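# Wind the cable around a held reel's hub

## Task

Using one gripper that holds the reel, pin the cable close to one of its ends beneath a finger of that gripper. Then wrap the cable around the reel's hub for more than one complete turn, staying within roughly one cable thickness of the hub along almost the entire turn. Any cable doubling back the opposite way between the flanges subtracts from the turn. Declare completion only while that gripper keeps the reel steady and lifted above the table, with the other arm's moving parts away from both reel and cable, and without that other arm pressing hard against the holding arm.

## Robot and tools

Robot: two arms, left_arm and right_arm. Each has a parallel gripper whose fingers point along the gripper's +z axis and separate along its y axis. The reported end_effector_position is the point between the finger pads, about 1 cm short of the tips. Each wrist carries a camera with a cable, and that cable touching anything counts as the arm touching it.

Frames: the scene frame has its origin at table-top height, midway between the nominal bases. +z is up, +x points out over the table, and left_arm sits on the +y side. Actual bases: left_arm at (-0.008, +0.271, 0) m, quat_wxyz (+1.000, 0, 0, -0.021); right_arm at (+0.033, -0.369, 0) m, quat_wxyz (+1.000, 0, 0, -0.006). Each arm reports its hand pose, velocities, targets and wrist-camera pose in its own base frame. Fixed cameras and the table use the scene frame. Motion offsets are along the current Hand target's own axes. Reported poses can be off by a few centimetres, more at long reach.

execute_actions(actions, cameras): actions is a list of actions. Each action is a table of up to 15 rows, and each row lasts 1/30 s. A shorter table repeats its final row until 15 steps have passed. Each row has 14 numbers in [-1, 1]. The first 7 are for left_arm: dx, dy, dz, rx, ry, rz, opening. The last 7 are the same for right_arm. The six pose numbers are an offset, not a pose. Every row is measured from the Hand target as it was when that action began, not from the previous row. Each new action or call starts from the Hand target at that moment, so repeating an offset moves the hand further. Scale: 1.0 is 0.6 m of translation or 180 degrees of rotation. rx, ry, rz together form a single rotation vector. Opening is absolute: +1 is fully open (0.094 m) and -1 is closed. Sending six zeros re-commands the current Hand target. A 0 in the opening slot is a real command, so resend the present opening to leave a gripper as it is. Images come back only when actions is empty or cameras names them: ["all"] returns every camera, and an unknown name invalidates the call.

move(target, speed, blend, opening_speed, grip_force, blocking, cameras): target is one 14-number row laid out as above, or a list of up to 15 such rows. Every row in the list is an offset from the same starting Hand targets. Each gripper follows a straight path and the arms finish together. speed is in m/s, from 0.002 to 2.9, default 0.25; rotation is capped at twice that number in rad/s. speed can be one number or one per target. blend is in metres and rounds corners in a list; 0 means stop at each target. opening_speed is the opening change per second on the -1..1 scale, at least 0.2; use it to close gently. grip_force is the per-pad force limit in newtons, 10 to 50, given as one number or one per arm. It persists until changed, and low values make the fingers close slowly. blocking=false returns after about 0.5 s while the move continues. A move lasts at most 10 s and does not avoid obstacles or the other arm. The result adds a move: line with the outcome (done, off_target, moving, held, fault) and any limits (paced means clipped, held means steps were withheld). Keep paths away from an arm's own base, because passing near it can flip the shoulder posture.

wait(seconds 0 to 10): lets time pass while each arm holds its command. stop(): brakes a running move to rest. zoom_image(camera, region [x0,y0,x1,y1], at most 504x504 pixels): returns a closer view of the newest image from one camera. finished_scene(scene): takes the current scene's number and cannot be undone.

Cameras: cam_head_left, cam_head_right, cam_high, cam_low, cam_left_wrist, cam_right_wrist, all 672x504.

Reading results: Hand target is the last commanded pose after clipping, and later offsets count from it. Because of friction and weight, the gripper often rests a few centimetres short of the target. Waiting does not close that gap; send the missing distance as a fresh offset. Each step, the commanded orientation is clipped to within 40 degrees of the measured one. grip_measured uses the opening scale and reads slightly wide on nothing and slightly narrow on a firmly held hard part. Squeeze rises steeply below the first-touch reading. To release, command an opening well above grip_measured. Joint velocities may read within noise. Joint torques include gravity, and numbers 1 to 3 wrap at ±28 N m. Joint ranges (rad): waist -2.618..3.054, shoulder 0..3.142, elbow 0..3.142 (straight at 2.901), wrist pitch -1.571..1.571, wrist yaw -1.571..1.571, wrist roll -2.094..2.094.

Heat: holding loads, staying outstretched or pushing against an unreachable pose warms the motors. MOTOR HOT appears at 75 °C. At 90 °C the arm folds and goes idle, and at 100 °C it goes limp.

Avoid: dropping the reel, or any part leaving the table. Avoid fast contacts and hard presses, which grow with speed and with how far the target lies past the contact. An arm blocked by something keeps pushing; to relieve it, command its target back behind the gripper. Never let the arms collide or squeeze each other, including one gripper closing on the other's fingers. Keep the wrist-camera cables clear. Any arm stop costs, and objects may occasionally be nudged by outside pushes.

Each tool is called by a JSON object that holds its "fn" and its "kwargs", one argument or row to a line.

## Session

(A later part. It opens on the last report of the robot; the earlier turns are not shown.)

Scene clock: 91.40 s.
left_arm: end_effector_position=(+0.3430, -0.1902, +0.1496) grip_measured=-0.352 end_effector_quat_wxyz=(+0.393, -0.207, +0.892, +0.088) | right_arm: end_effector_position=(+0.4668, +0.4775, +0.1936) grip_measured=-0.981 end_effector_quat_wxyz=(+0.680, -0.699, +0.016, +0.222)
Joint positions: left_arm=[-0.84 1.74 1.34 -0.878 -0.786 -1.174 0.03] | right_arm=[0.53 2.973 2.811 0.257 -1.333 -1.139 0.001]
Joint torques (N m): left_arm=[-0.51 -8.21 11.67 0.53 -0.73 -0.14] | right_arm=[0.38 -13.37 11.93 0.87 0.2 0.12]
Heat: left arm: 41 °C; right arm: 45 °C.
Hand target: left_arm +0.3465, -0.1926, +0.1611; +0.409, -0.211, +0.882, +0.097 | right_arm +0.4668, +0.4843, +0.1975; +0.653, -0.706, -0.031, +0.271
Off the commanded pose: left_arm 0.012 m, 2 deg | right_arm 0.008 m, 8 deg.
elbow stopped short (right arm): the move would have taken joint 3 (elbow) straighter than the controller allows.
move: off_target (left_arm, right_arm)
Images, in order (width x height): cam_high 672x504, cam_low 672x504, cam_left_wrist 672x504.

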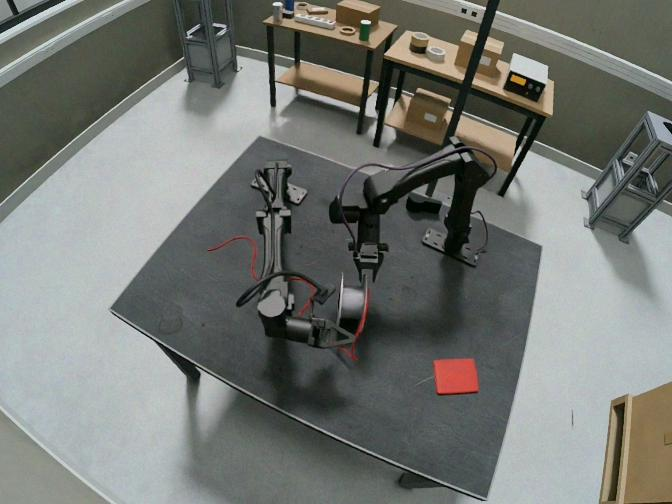

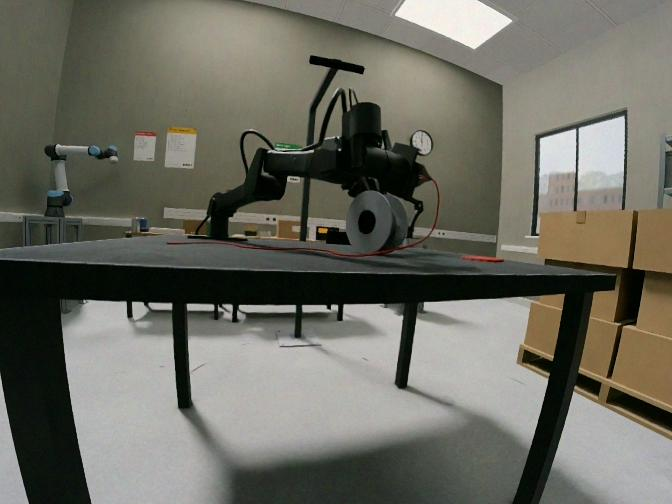

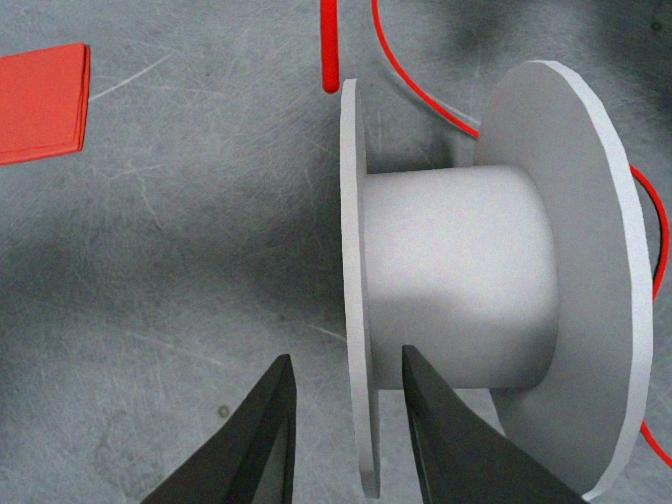

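{"fn": "move", "kwargs": {
  "target": [0,0,0,0,0,0,-0.35,0.017,0.047,-0.05,0,0,0,-1],
  "speed": 0.06,
  "cameras": ["cam_left_wrist"]
}}

Scene clock: 97.83 s.
left_arm: end_effector_position=(+0.3430, -0.1902, +0.1496) grip_measured=-0.352 end_effector_quat_wxyz=(+0.393, -0.207, +0.892, +0.088) | right_arm: end_effector_position=(+0.4791, +0.4574, +0.1596) grip_measured=-0.981 end_effector_quat_wxyz=(+0.667, -0.704, +0.030, +0.242)
Joint positions: left_arm=[-0.84 1.74 1.34 -0.878 -0.786 -1.175 0.03] | right_arm=[0.49 3.026 2.811 0.257 -1.385 -1.139 0.001]
Joint torques (N m): left_arm=[-0.53 -8.21 11.7 0.53 -0.74 -0.14] | right_arm=[-0.47 -13.6 12.08 1.12 -0.15 0.01]
Heat: left arm: 41 °C; right arm: 45 °C.
Hand target: left_arm +0.3465, -0.1926, +0.1611; +0.409, -0.211, +0.882, +0.097 | right_arm +0.4794, +0.4570, +0.1675; +0.653, -0.706, -0.031, +0.271
Off the commanded pose: left_arm 0.012 m, 2 deg | right_arm 0.008 m, 8 deg.
elbow stopped short (right arm): the move would have taken joint 3 (elbow) straighter than the controller allows.
move: off_target (left_arm, right_arm)
Images, in order (width x height): cam_left_wrist 672x504.

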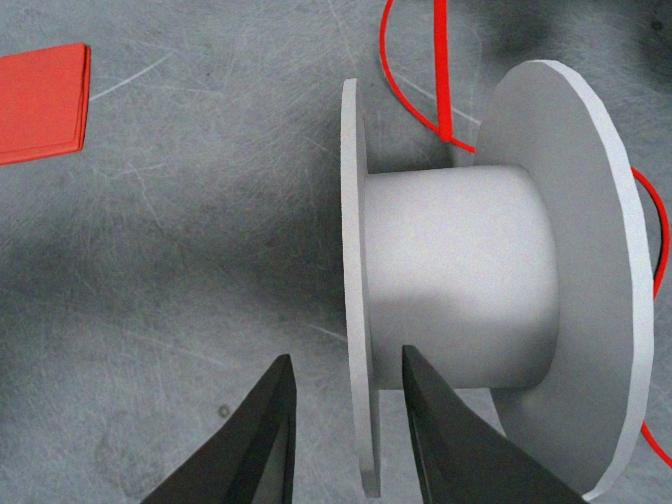

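{"fn": "move", "kwargs": {
  "target": [
    [0,0,0,0,0,0,-0.35,0.0,0.0,0.023,0,0,0,-1],
    [0,0,0,0,0,0,-0.35,-0.022,0.05,0.023,0,0,0,-1]
  ],
  "speed": 0.05,
  "cameras": ["cam_left_wrist"]
}}

Scene clock: 101.67 s.
left_arm: end_effector_position=(+0.3430, -0.1902, +0.1496) grip_measured=-0.352 end_effector_quat_wxyz=(+0.393, -0.207, +0.892, +0.088) | right_arm: end_effector_position=(+0.4562, +0.4576, +0.1505) grip_measured=-0.981 end_effector_quat_wxyz=(+0.656, -0.706, -0.025, +0.265)
Joint positions: left_arm=[-0.84 1.74 1.34 -0.878 -0.786 -1.175 0.03] | right_arm=[0.503 3.04 2.811 0.257 -1.487 -1.194 0.001]
Joint torques (N m): left_arm=[-0.5 -8.21 11.7 0.53 -0.74 -0.13] | right_arm=[0.31 -13.53 8.32 1 -0.15 -0.11]
Heat: left arm: 41 °C; right arm: 45 °C.
Hand target: left_arm +0.3465, -0.1926, +0.1611; +0.409, -0.211, +0.882, +0.097 | right_arm +0.4530, +0.4600, +0.1438; +0.653, -0.706, -0.031, +0.271
Off the commanded pose: left_arm 0.012 m, 2 deg | right_arm 0.008 m, 1 deg.
elbow stopped short (right arm): the move would have taken joint 3 (elbow) straighter than the controller allows.
move: off_target (left_arm)
Images, in order (width x height): cam_left_wrist 672x504.

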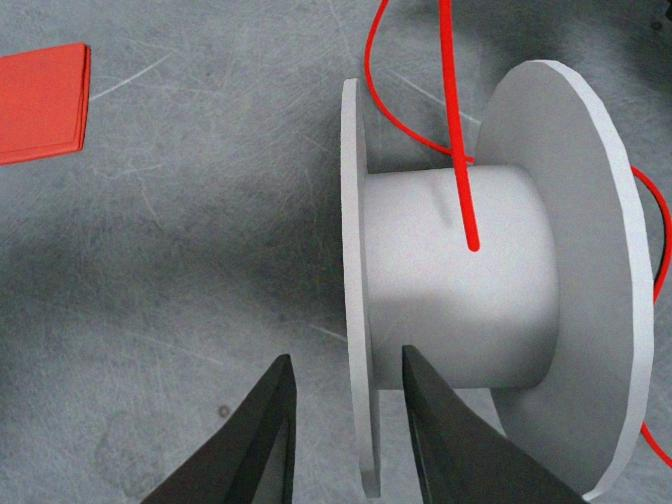

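{"fn": "move", "kwargs": {
  "target": [
    [0,0,0,0,0,0,-0.35,0.0,0.0,0.013,0.0114,0.0313,0,-1]
  ],
  "speed": 0.05,
  "cameras": ["cam_left_wrist"]
}}

Scene clock: 104.10 s.
left_arm: end_effector_position=(+0.3430, -0.1902, +0.1496) grip_measured=-0.352 end_effector_quat_wxyz=(+0.393, -0.207, +0.892, +0.088) | right_arm: end_effector_position=(+0.4526, +0.4637, +0.1073) grip_measured=-0.981 end_effector_quat_wxyz=(-0.651, +0.713, -0.030, -0.257)
Joint positions: left_arm=[-0.84 1.74 1.34 -0.878 -0.786 -1.175 0.03] | right_arm=[0.519 2.896 2.397 0.394 -1.385 -1.257 0.001]
Joint torques (N m): left_arm=[-0.5 -8.2 11.7 0.53 -0.74 -0.14] | right_arm=[0.5 -19.84 5.2 1.49 0.07 0.16]
Heat: left arm: 41 °C; right arm: 46 °C.
Hand target: left_arm +0.3465, -0.1926, +0.1611; +0.409, -0.211, +0.882, +0.097 | right_arm +0.4497, +0.4670, +0.1438; -0.666, +0.707, -0.006, -0.237
Off the commanded pose: left_arm 0.012 m, 2 deg | right_arm 0.037 m, 4 deg.
move: off_target (left_arm, right_arm)
Images, in order (width x height): cam_left_wrist 672x504.

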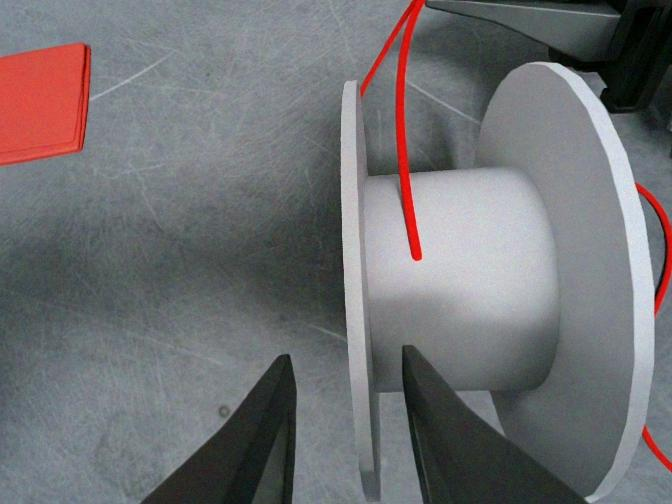

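{"fn": "move", "kwargs": {
  "target": [
    [0,0,0,0,0,0,-0.35,-0.061,-0.004,0.012,0,0,0,-1]
  ],
  "speed": 0.05,
  "cameras": ["cam_left_wrist","cam_high"]
}}

Scene clock: 106.10 s.
left_arm: end_effector_position=(+0.3430, -0.1902, +0.1496) grip_measured=-0.352 end_effector_quat_wxyz=(+0.393, -0.207, +0.892, +0.088) | right_arm: end_effector_position=(+0.4187, +0.4622, +0.1214) grip_measured=-0.981 end_effector_quat_wxyz=(-0.649, +0.715, -0.030, -0.258)
Joint positions: left_arm=[-0.84 1.74 1.34 -0.878 -0.786 -1.175 0.03] | right_arm=[0.546 2.697 2.053 0.533 -1.359 -1.257 0.001]
Joint torques (N m): left_arm=[-0.5 -8.23 11.7 0.53 -0.74 -0.14] | right_arm=[0.32 -19.48 4.53 1.51 -0.03 0.1]
Motor temperatures (°C): left_arm=[25 37 41 32 26 27 29] | right_arm=[28 47 37 33 26 28 30]
Heat: left arm: 41 °C; right arm: 47 °C.
Hand target: left_arm +0.3465, -0.1926, +0.1611; +0.409, -0.211, +0.882, +0.097 | right_arm +0.4156, +0.4629, +0.1587; -0.666, +0.707, -0.006, -0.237
Off the commanded pose: left_arm 0.012 m, 2 deg | right_arm 0.037 m, 4 deg.
move: off_target (left_arm, right_arm)
Images, in order (width x height): cam_high 672x504, cam_left_wrist 672x504.

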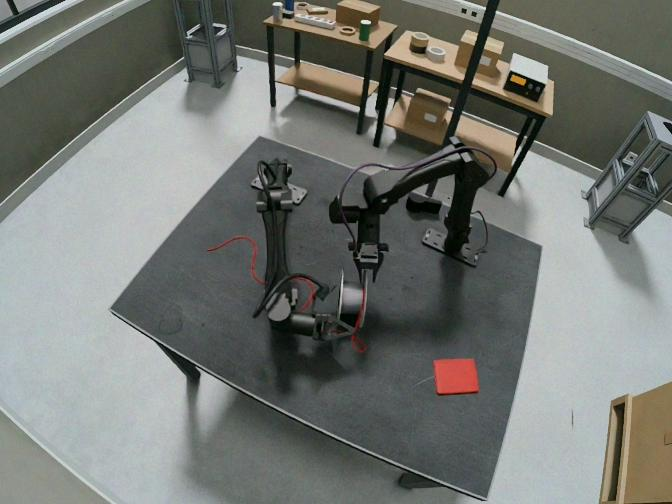

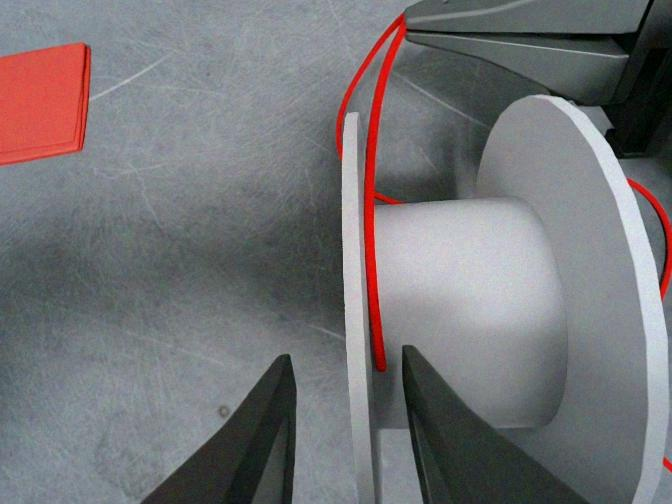

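{"fn": "move", "kwargs": {
  "target": [
    [0,0,0,0,0,0,-0.35,-0.03,0.008,0.0,0,0,0,-1]
  ],
  "speed": 0.04,
  "cameras": ["cam_left_wrist"]
}}

Scene clock: 107.70 s.
left_arm: end_effector_position=(+0.3430, -0.1902, +0.1496) grip_measured=-0.352 end_effector_quat_wxyz=(+0.393, -0.207, +0.892, +0.088) | right_arm: end_effector_position=(+0.4050, +0.4535, +0.1245) grip_measured=-0.981 end_effector_quat_wxyz=(-0.651, +0.715, -0.033, -0.255)
Joint positions: left_arm=[-0.84 1.74 1.34 -0.878 -0.786 -1.175 0.03] | right_arm=[0.546 2.615 1.902 0.607 -1.352 -1.256 0.001]
Joint torques (N m): left_arm=[-0.5 -8.2 11.71 0.53 -0.73 -0.13] | right_arm=[0.64 -18.93 4.63 1.53 0.03 0.17]
Heat: left arm: 41 °C; right arm: 47 °C.
Hand target: left_arm +0.3465, -0.1926, +0.1611; +0.409, -0.211, +0.882, +0.097 | right_arm +0.3981, +0.4568, +0.1603; -0.666, +0.707, -0.006, -0.237
Off the commanded pose: left_arm 0.012 m, 2 deg | right_arm 0.037 m, 4 deg.
move: off_target (left_arm, right_arm)
Images, in order (width x height): cam_left_wrist 672x504.

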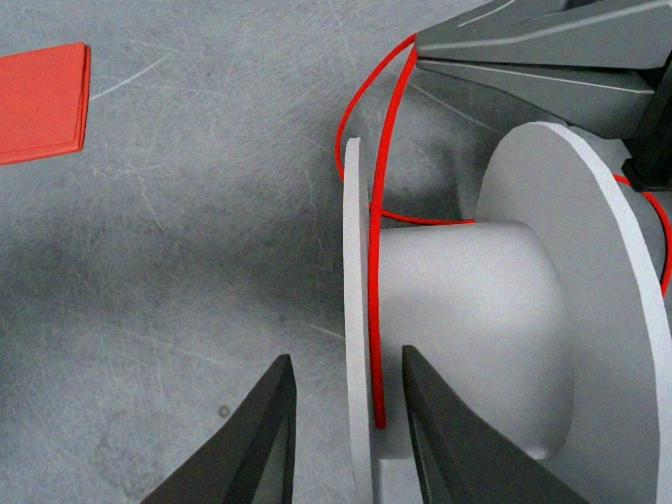

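{"fn": "move", "kwargs": {
  "target": [
    [0,0,0,0,0,0,-1,0,0,0.0,0,0,0,-1]
  ],
  "opening_speed": 0.3,
  "speed": 0.04,
  "cameras": ["cam_left_wrist"]
}}

Scene clock: 110.60 s.
left_arm: end_effector_position=(+0.3427, -0.1969, +0.1548) grip_measured=-0.917 end_effector_quat_wxyz=(+0.400, -0.216, +0.887, +0.076) | right_arm: end_effector_position=(+0.4022, +0.4560, +0.1248) grip_measured=-0.981 end_effector_quat_wxyz=(-0.650, +0.714, -0.030, -0.257)
Joint positions: left_arm=[-0.856 1.74 1.354 -0.878 -0.794 -1.203 0.004] | right_arm=[0.553 2.615 1.902 0.61 -1.352 -1.253 0.001]
Joint torques (N m): left_arm=[-0.35 -8.18 10.58 0.54 -0.67 0.02] | right_arm=[0.65 -18.93 4.74 1.53 0.04 0.12]
Heat: left arm: 41 °C; right arm: 48 °C.
Hand target: left_arm +0.3465, -0.1926, +0.1611; +0.409, -0.211, +0.882, +0.097 | right_arm +0.3981, +0.4568, +0.1603; -0.666, +0.707, -0.006, -0.237
Off the commanded pose: left_arm 0.008 m, 3 deg | right_arm 0.036 m, 4 deg.
move: off_target (left_arm, right_arm)
Images, in order (width x height): cam_left_wrist 672x504.

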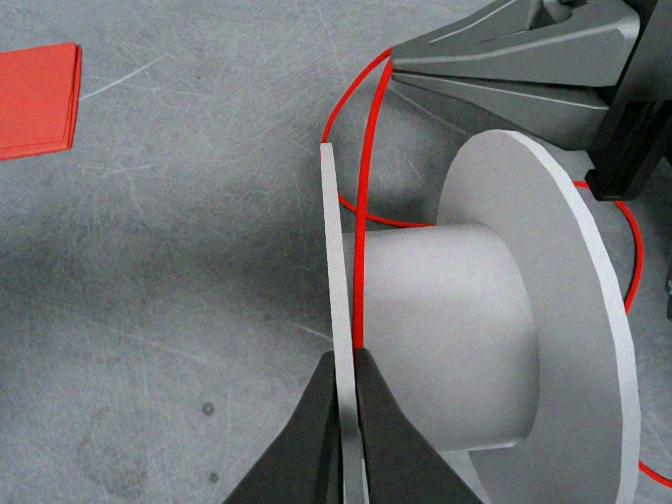

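{"fn": "move", "kwargs": {
  "target": [
    [0,0,0,0,0,0,-1,0,0,0,0,0,0,-0.5],
    [0,0,0,0,0,0,-1,0.05,0,-0.3,0,0,0,-0.5]
  ],
  "opening_speed": 1,
  "speed": 0.12,
  "cameras": ["all"]
}}

Scene clock: 114.30 s.
left_arm: end_effector_position=(+0.3427, -0.1969, +0.1548) grip_measured=-0.917 end_effector_quat_wxyz=(+0.400, -0.216, +0.887, +0.076) | right_arm: end_effector_position=(+0.4936, +0.2943, +0.1265) grip_measured=-0.502 end_effector_quat_wxyz=(+0.675, -0.704, +0.071, +0.207)
Joint positions: left_arm=[-0.856 1.74 1.354 -0.878 -0.794 -1.203 0.004] | right_arm=[0.217 2.615 1.894 0.613 -1.551 -1.282 0.023]
Joint torques (N m): left_arm=[-0.35 -8.17 10.58 0.54 -0.66 0.02] | right_arm=[0.84 -17.59 4.56 1.05 -0.22 -0.06]
Heat: left arm: 41 °C; right arm: 49 °C.
Hand target: left_arm +0.3465, -0.1926, +0.1611; +0.409, -0.211, +0.882, +0.097 | right_arm +0.4834, +0.2959, +0.1500; +0.666, -0.707, +0.006, +0.237
Off the commanded pose: left_arm 0.008 m, 3 deg | right_arm 0.026 m, 8 deg.
joint sent to its limit (right arm) — joint 5 (wrist yaw), lower limit. The joint targets are off in position and orientation.
move: off_target (left_arm, right_arm)

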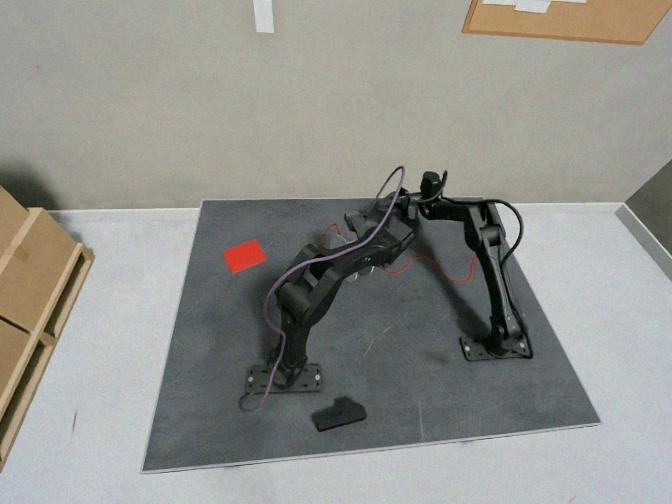

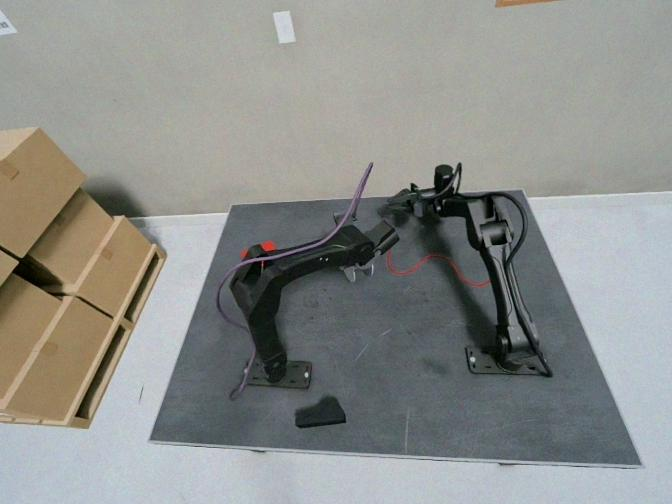

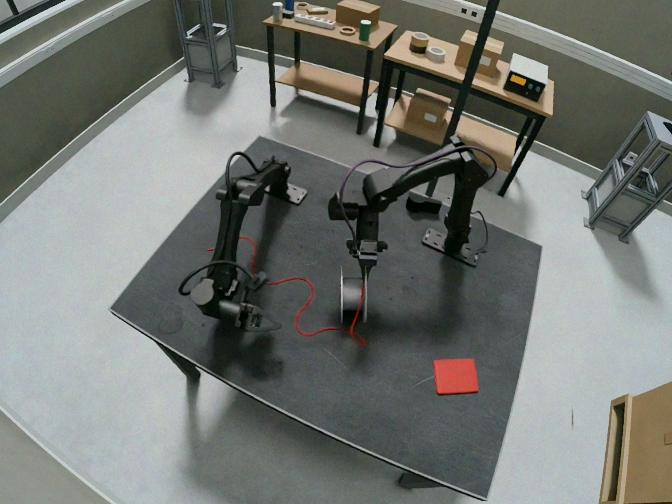

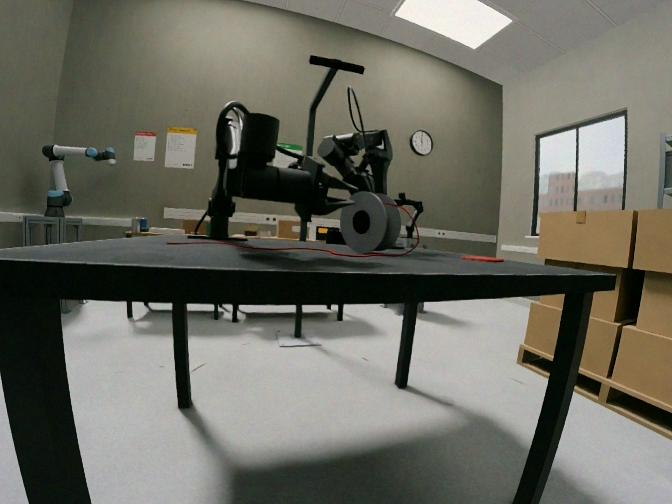

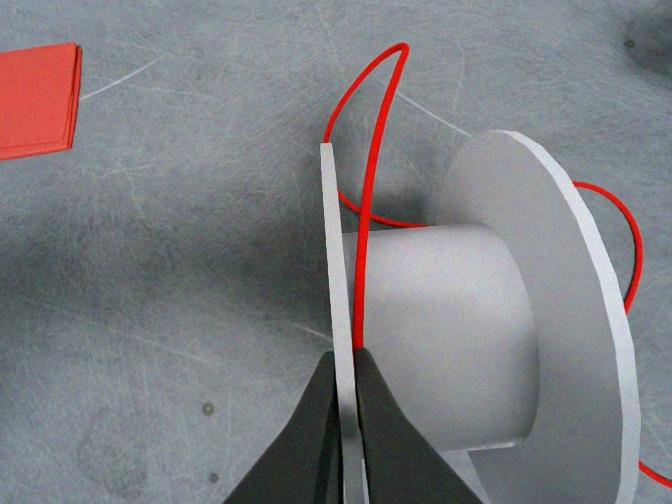

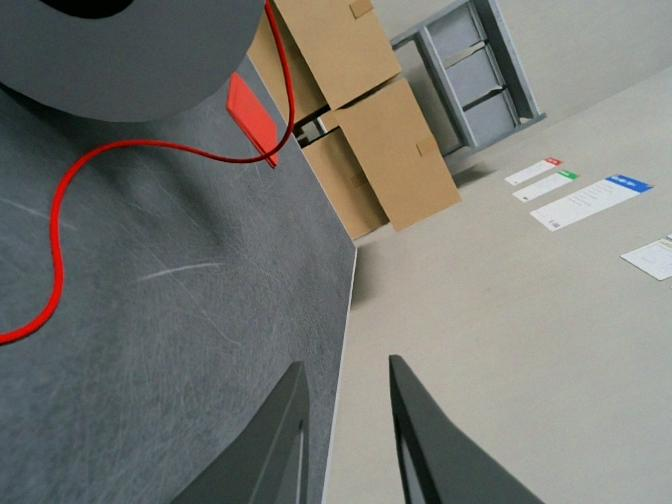

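{"fn": "move", "kwargs": {
  "target": [
    [0,0,0,0,0,0,-1,-0.1,0,-0.2,0,0,0,-0.3],
    [-0.311,0.078,-0.252,0.114,0,0.097,-1,-0.1,0,-0.2,0,0,0,-0.3]
  ],
  "speed": 0.1,
  "cameras": ["all"]
}}

{"fn": "zoom_image", "kwargs": {
  "camera": "cam_high",
  "region": [290, 150, 450, 340]
}}

Scene clock: 120.00 s.
left_arm: end_effector_position=(+0.3336, -0.1534, +0.3857) grip_measured=-0.919 end_effector_quat_wxyz=(+0.407, +0.007, +0.913, +0.004) | right_arm: end_effector_position=(+0.4793, +0.1618, +0.1474) grip_measured=-0.302 end_effector_quat_wxyz=(+0.695, -0.690, +0.160, +0.120)
Joint positions: left_arm=[-0.661 1.591 2.126 -1.385 -0.476 -0.463 0.004] | right_arm=[-0.041 2.307 1.438 0.613 -1.554 -1.427 0.033]
Joint torques (N m): left_arm=[0.42 -6.8 10.99 1.33 -0.24 0.03] | right_arm=[0.12 -16.03 4.18 1.05 -0.26 -0.04]
Heat: left arm: 42 °C; right arm: 50 °C.
Hand target: left_arm +0.3300, -0.1482, +0.4011; +0.420, +0.000, +0.907, +0.000 | right_arm +0.4693, +0.1640, +0.1705; +0.666, -0.707, +0.006, +0.237
Off the commanded pose: left_arm 0.017 m, 2 deg | right_arm 0.025 m, 22 deg.
joint sent to its limit (right arm) — joint 5 (wrist yaw), lower limit. The joint targets are off in position and orientation.
move: off_target (left_arm, right_arm)

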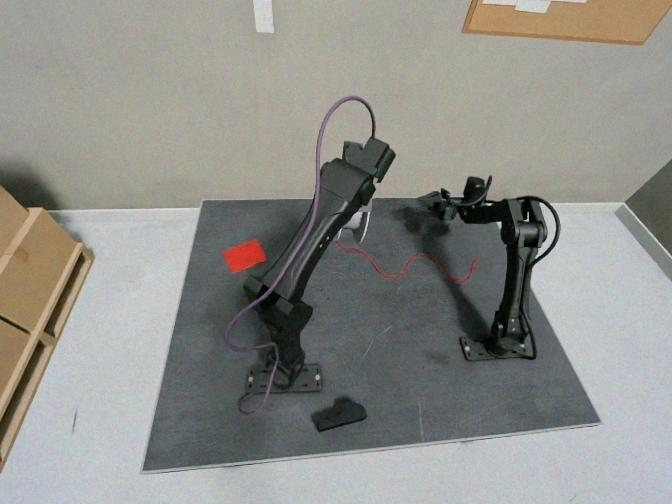

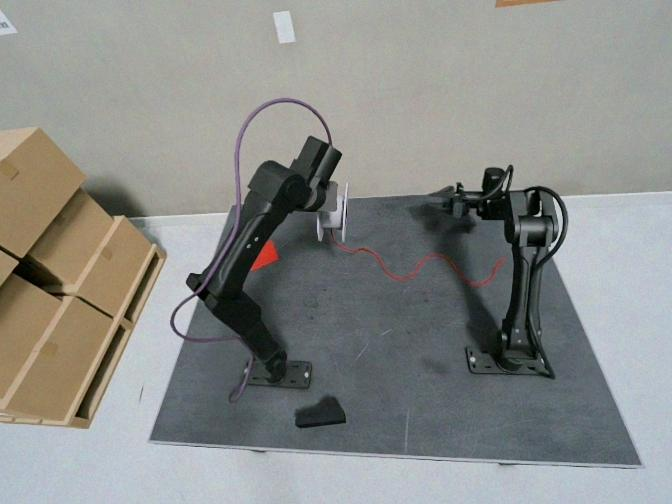

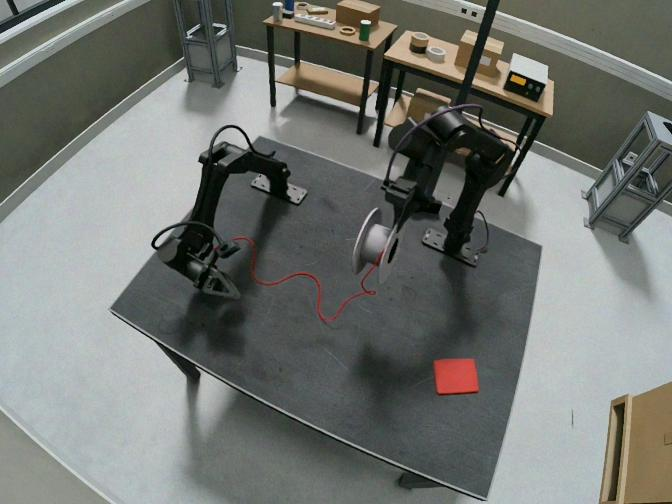

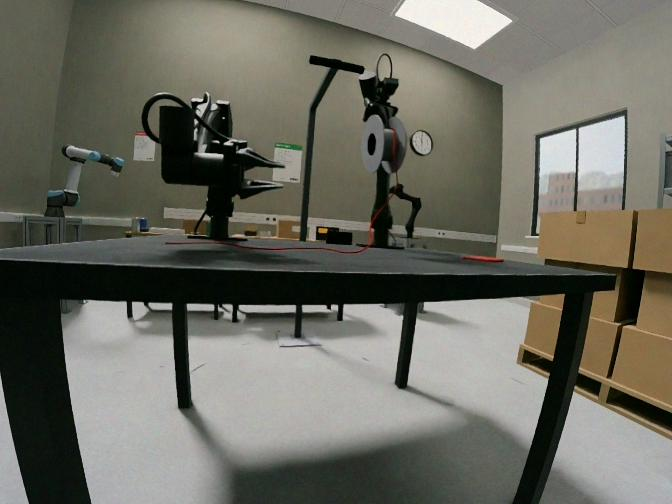

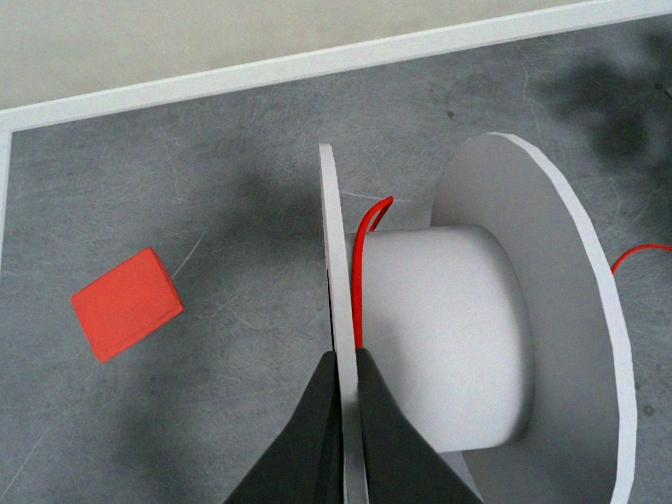

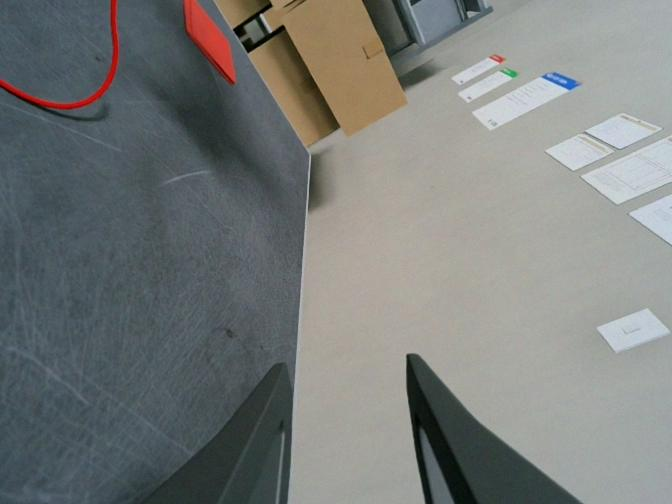

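Scaled by 2.653.

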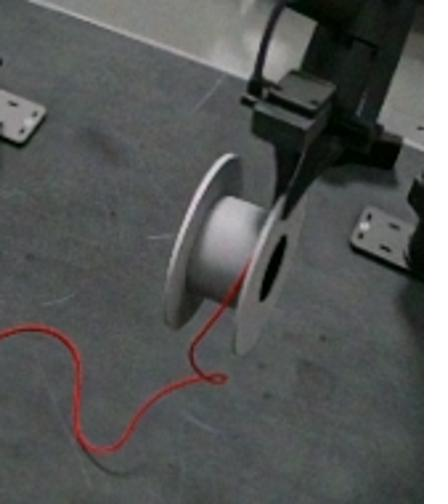

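{"fn": "move", "kwargs": {
  "target": [
    [0,0,0,0,0,0,-1,-0.06,0.013,0.1,0.093,0.065,0.385,-0.3],
    [0,0,0,0,0,0,-1,-0.119,0.026,0.211,0.223,0.5,0.796,-0.3]
  ],
  "speed": 0.25,
  "cameras": ["cam_right_wrist","cam_high"]
}}

Scene clock: 129.03 s.
left_arm: end_effector_position=(+0.3336, -0.1534, +0.3857) grip_measured=-0.919 end_effector_quat_wxyz=(+0.407, +0.007, +0.913, +0.004) | right_arm: end_effector_position=(+0.3527, +0.2593, +0.1722) grip_measured=-0.302 end_effector_quat_wxyz=(-0.012, +0.000, +0.981, +0.194)
Joint positions: left_arm=[-0.661 1.591 2.126 -1.385 -0.476 -0.463 0.004] | right_arm=[0.488 2.075 2.069 -1.395 -0.355 0.519 0.033]
Joint torques (N m): left_arm=[0.43 -6.79 11.02 1.34 -0.23 0.03] | right_arm=[0.55 -8.85 10.85 0.22 -0.06 0.07]
Heat: left arm: 41 °C; right arm: 48 °C.
Hand target: left_arm +0.3300, -0.1482, +0.4011; +0.420, +0.000, +0.907, +0.000 | right_arm +0.3595, +0.2601, +0.1804; +0.000, -0.001, +0.981, +0.194
Off the commanded pose: left_arm 0.017 m, 2 deg | right_arm 0.011 m, 1 deg.
move: off_target (left_arm, right_arm)
Images, in order (width x height): cam_high 672x504, cam_right_wrist 672x504.

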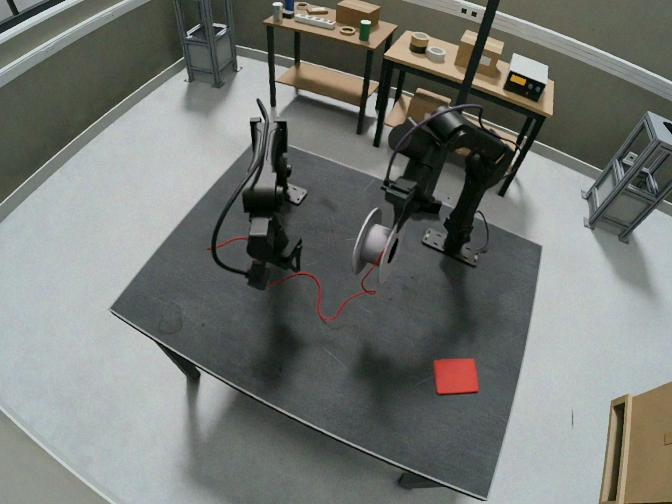

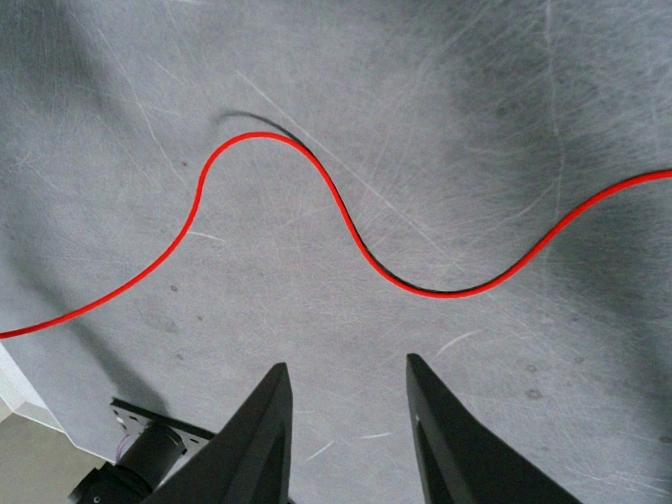

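{"fn": "move", "kwargs": {
  "target": [-0.134,0,-0.048,0,0,0,-1,0.217,-0.047,0.03,-0.292,-0.292,-0.435,-0.3],
  "speed": 0.12,
  "cameras": ["cam_right_wrist","cam_low","cam_left_wrist"]
}}

Scene clock: 139.07 s.
left_arm: end_effector_position=(+0.3635, -0.1587, +0.4751) grip_measured=-0.919 end_effector_quat_wxyz=(+0.500, +0.022, +0.865, -0.031) | right_arm: end_effector_position=(+0.2316, +0.2441, +0.1488) grip_measured=-0.302 end_effector_quat_wxyz=(+0.482, -0.492, +0.520, +0.504)
Joint positions: left_arm=[-0.613 1.879 2.825 -1.533 -0.45 -0.319 0.004] | right_arm=[0.266 1.675 0.368 1.211 -1.298 -0.042 0.033]
Joint torques (N m): left_arm=[0.5 -7.36 7.87 1.55 -0.17 0.03] | right_arm=[-0.64 -4.46 2.62 1.72 -0.2 0.07]
Heat: left arm: 41 °C; right arm: 46 °C.
Hand target: left_arm +0.3600, -0.1483, +0.4811; +0.420, +0.000, +0.907, +0.000 | right_arm +0.2294, +0.2406, +0.1529; +0.500, -0.500, +0.500, +0.501
Off the commanded pose: left_arm 0.013 m, 11 deg | right_arm 0.006 m, 3 deg.
elbow stopped short (left arm): the move would have taken joint 3 (elbow) straighter than the controller allows.
move: off_target (left_arm, right_arm)
Images, in order (width x height): cam_low 672x504, cam_left_wrist 672x504, cam_right_wrist 672x504.

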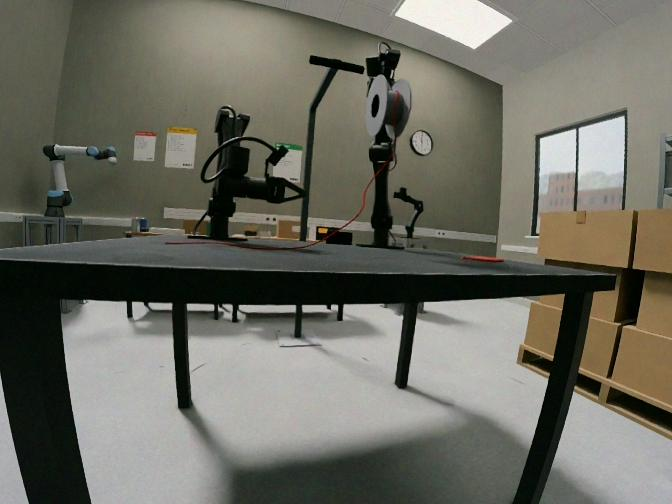

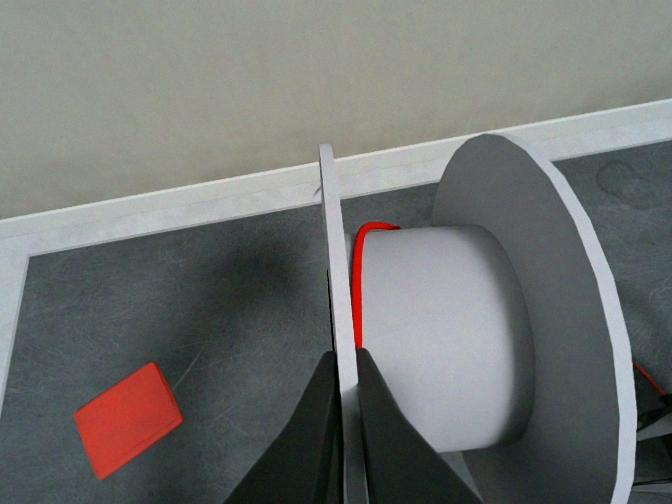

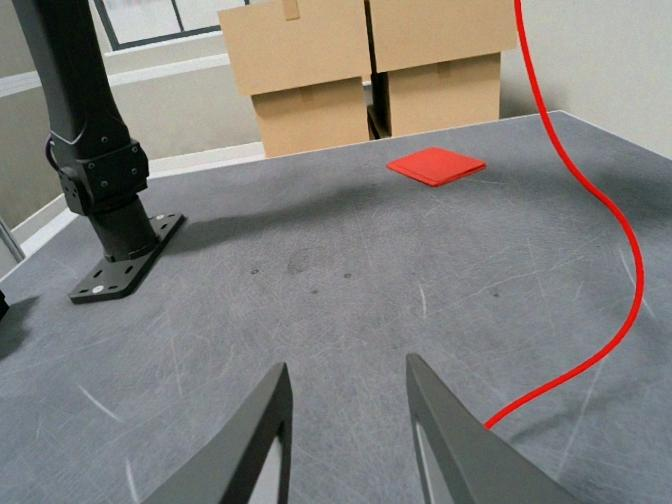

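{"fn": "move", "kwargs": {
  "target": [0,0,0,0,0,0,-1,0.08,-0.28,0.04,0,0,0,-0.3],
  "speed": 0.15,
  "cameras": ["cam_right_wrist"]
}}

Scene clock: 141.43 s.
left_arm: end_effector_position=(+0.3635, -0.1587, +0.4751) grip_measured=-0.919 end_effector_quat_wxyz=(+0.500, +0.022, +0.865, -0.031) | right_arm: end_effector_position=(+0.3904, +0.2662, +0.0999) grip_measured=-0.302 end_effector_quat_wxyz=(+0.492, -0.490, +0.514, +0.504)
Joint positions: left_arm=[-0.613 1.879 2.825 -1.533 -0.45 -0.319 0.004] | right_arm=[0.215 2.287 1.036 1.213 -1.344 -0.001 0.033]
Joint torques (N m): left_arm=[0.47 -7.35 7.87 1.56 -0.17 0.03] | right_arm=[-0.47 -8.9 7.71 1.14 -0.21 0.02]
Heat: left arm: 41 °C; right arm: 45 °C.
Hand target: left_arm +0.3600, -0.1483, +0.4811; +0.420, +0.000, +0.907, +0.000 | right_arm +0.3973, +0.2648, +0.1048; +0.500, -0.500, +0.500, +0.501
Off the commanded pose: left_arm 0.013 m, 11 deg | right_arm 0.009 m, 2 deg.
elbow stopped short (left arm): the move would have taken joint 3 (elbow) straighter than the controller allows.
move: off_target (left_arm)
Images, in order (width x height): cam_right_wrist 672x504.

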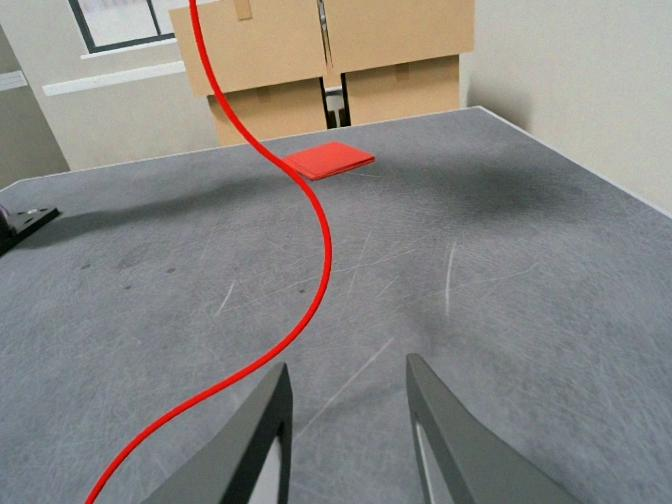

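{"fn": "move", "kwargs": {
  "target": [0,0,0,0,0,0,-1,0.06,0.008,0.09,0,0,0,-0.3],
  "speed": 0.12,
  "cameras": ["cam_right_wrist"]
}}

Scene clock: 143.03 s.
left_arm: end_effector_position=(+0.3635, -0.1587, +0.4751) grip_measured=-0.919 end_effector_quat_wxyz=(+0.500, +0.022, +0.865, -0.031) | right_arm: end_effector_position=(+0.3792, +0.3183, +0.0560) grip_measured=-0.302 end_effector_quat_wxyz=(+0.460, -0.487, +0.530, +0.520)
Joint positions: left_arm=[-0.613 1.879 2.825 -1.533 -0.45 -0.319 0.004] | right_arm=[0.344 2.42 1.098 1.213 -1.243 -0.001 0.033]
Joint torques (N m): left_arm=[0.46 -7.36 7.87 1.56 -0.17 0.03] | right_arm=[-0.38 -9.62 7.6 1.76 0.04 -0.11]
Heat: left arm: 41 °C; right arm: 45 °C.
Hand target: left_arm +0.3600, -0.1483, +0.4811; +0.420, +0.000, +0.907, +0.000 | right_arm +0.3925, +0.3188, +0.0689; +0.500, -0.500, +0.500, +0.501
Off the commanded pose: left_arm 0.013 m, 11 deg | right_arm 0.018 m, 6 deg.
elbow stopped short (left arm): the move would have taken joint 3 (elbow) straighter than the controller allows.
move: off_target (left_arm, right_arm)
Images, in order (width x height): cam_right_wrist 672x504.

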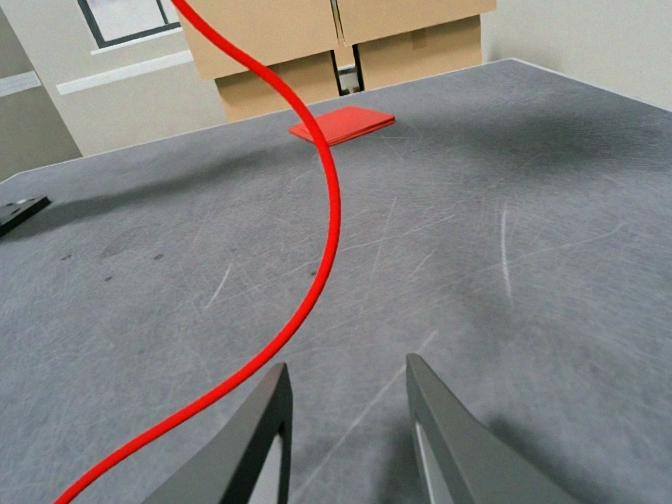

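{"fn": "move", "kwargs": {
  "target": [0,0,0,0,0,0,-1,-0.065,0.01,0.055,0,0,0,-0.3],
  "speed": 0.12,
  "cameras": ["cam_right_wrist"]
}}

Scene clock: 144.40 s.
left_arm: end_effector_position=(+0.3635, -0.1587, +0.4751) grip_measured=-0.919 end_effector_quat_wxyz=(+0.500, +0.022, +0.865, -0.031) | right_arm: end_effector_position=(+0.3739, +0.3498, +0.0790) grip_measured=-0.302 end_effector_quat_wxyz=(+0.477, -0.494, +0.515, +0.513)
Joint positions: left_arm=[-0.613 1.879 2.825 -1.533 -0.45 -0.319 0.004] | right_arm=[0.421 2.379 1.118 1.213 -1.165 0.013 0.033]
Joint torques (N m): left_arm=[0.47 -7.36 7.87 1.56 -0.17 0.03] | right_arm=[-0.05 -14.37 7.66 0.92 0.08 0.01]
Heat: left arm: 41 °C; right arm: 45 °C.
Hand target: left_arm +0.3600, -0.1483, +0.4811; +0.420, +0.000, +0.907, +0.000 | right_arm +0.3865, +0.3518, +0.1079; +0.500, -0.500, +0.500, +0.501
Off the commanded pose: left_arm 0.013 m, 11 deg | right_arm 0.032 m, 4 deg.
elbow stopped short (left arm): the move would have taken joint 3 (elbow) straighter than the controller allows.
move: off_target (left_arm, right_arm)
Images, in order (width x height): cam_right_wrist 672x504.

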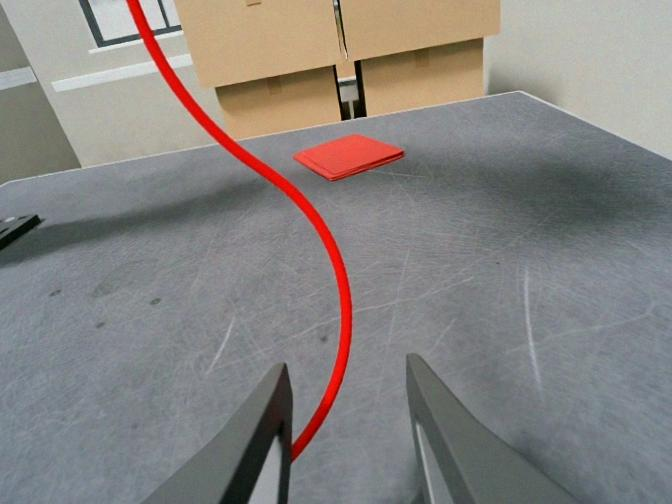

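{"fn": "move", "kwargs": {
  "target": [
    [0,0,0,0,0,0,-1,-0.02,0,0.03,0,0,0,-0.3],
    [0,0,0,0,0,0,-1,-0.02,0,0.03,0,0,0,-1]
  ],
  "speed": 0.12,
  "opening_speed": 0.5,
  "cameras": ["cam_right_wrist","cam_high","cam_left_wrist","cam_head_left"]
}}

Scene clock: 147.83 s.
left_arm: end_effector_position=(+0.3635, -0.1587, +0.4751) grip_measured=-0.919 end_effector_quat_wxyz=(+0.500, +0.022, +0.865, -0.031) | right_arm: end_effector_position=(+0.3746, +0.3669, +0.0872) grip_measured=-0.962 end_effector_quat_wxyz=(+0.477, -0.493, +0.517, +0.513)
Joint positions: left_arm=[-0.613 1.879 2.825 -1.533 -0.45 -0.319 0.004] | right_arm=[0.457 2.368 1.151 1.171 -1.125 0.019 0.002]
Joint torques (N m): left_arm=[0.47 -7.34 7.86 1.56 -0.17 0.03] | right_arm=[0.05 -15.09 8.27 0.86 0.14 -0.01]
Heat: left arm: 41 °C; right arm: 46 °C.
Hand target: left_arm +0.3600, -0.1483, +0.4811; +0.420, +0.000, +0.907, +0.000 | right_arm +0.3865, +0.3698, +0.1199; +0.500, -0.500, +0.500, +0.501
Off the commanded pose: left_arm 0.013 m, 11 deg | right_arm 0.035 m, 4 deg.
elbow stopped short (left arm): the move would have taken joint 3 (elbow) straighter than the controller allows.
move: off_target (left_arm, right_arm); target 2's new opening was sent with right_arm's hand 0.035 m and 4 deg from that target
Images, in order (width x height): cam_head_left 672x504, cam_high 672x504, cam_left_wrist 672x504, cam_right_wrist 672x504.

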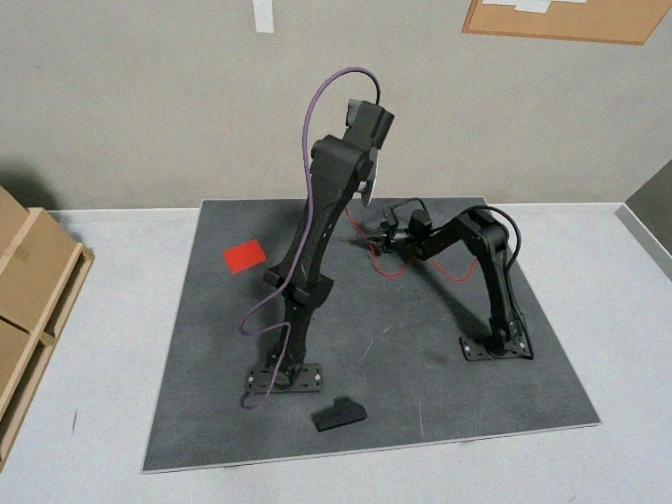

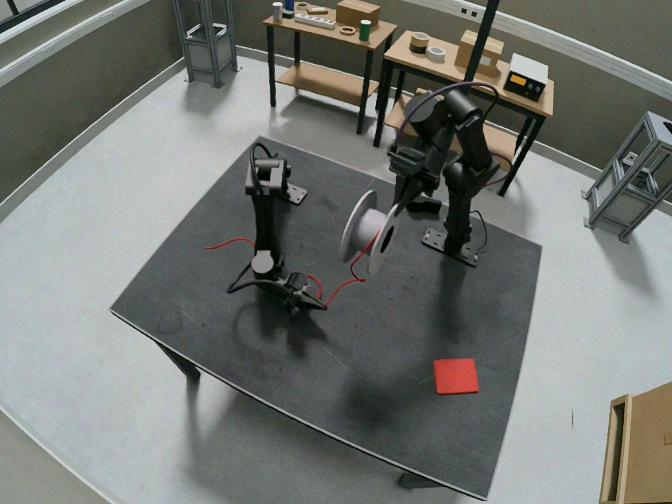

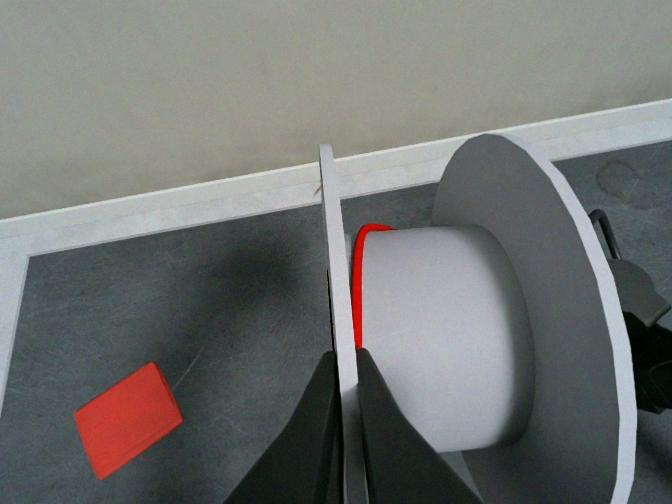

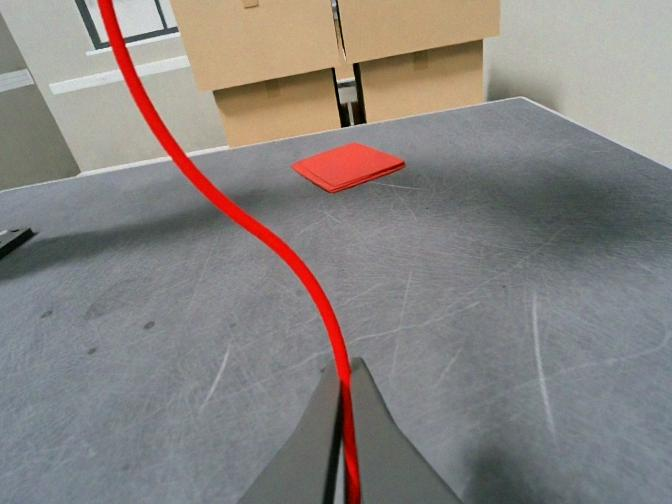

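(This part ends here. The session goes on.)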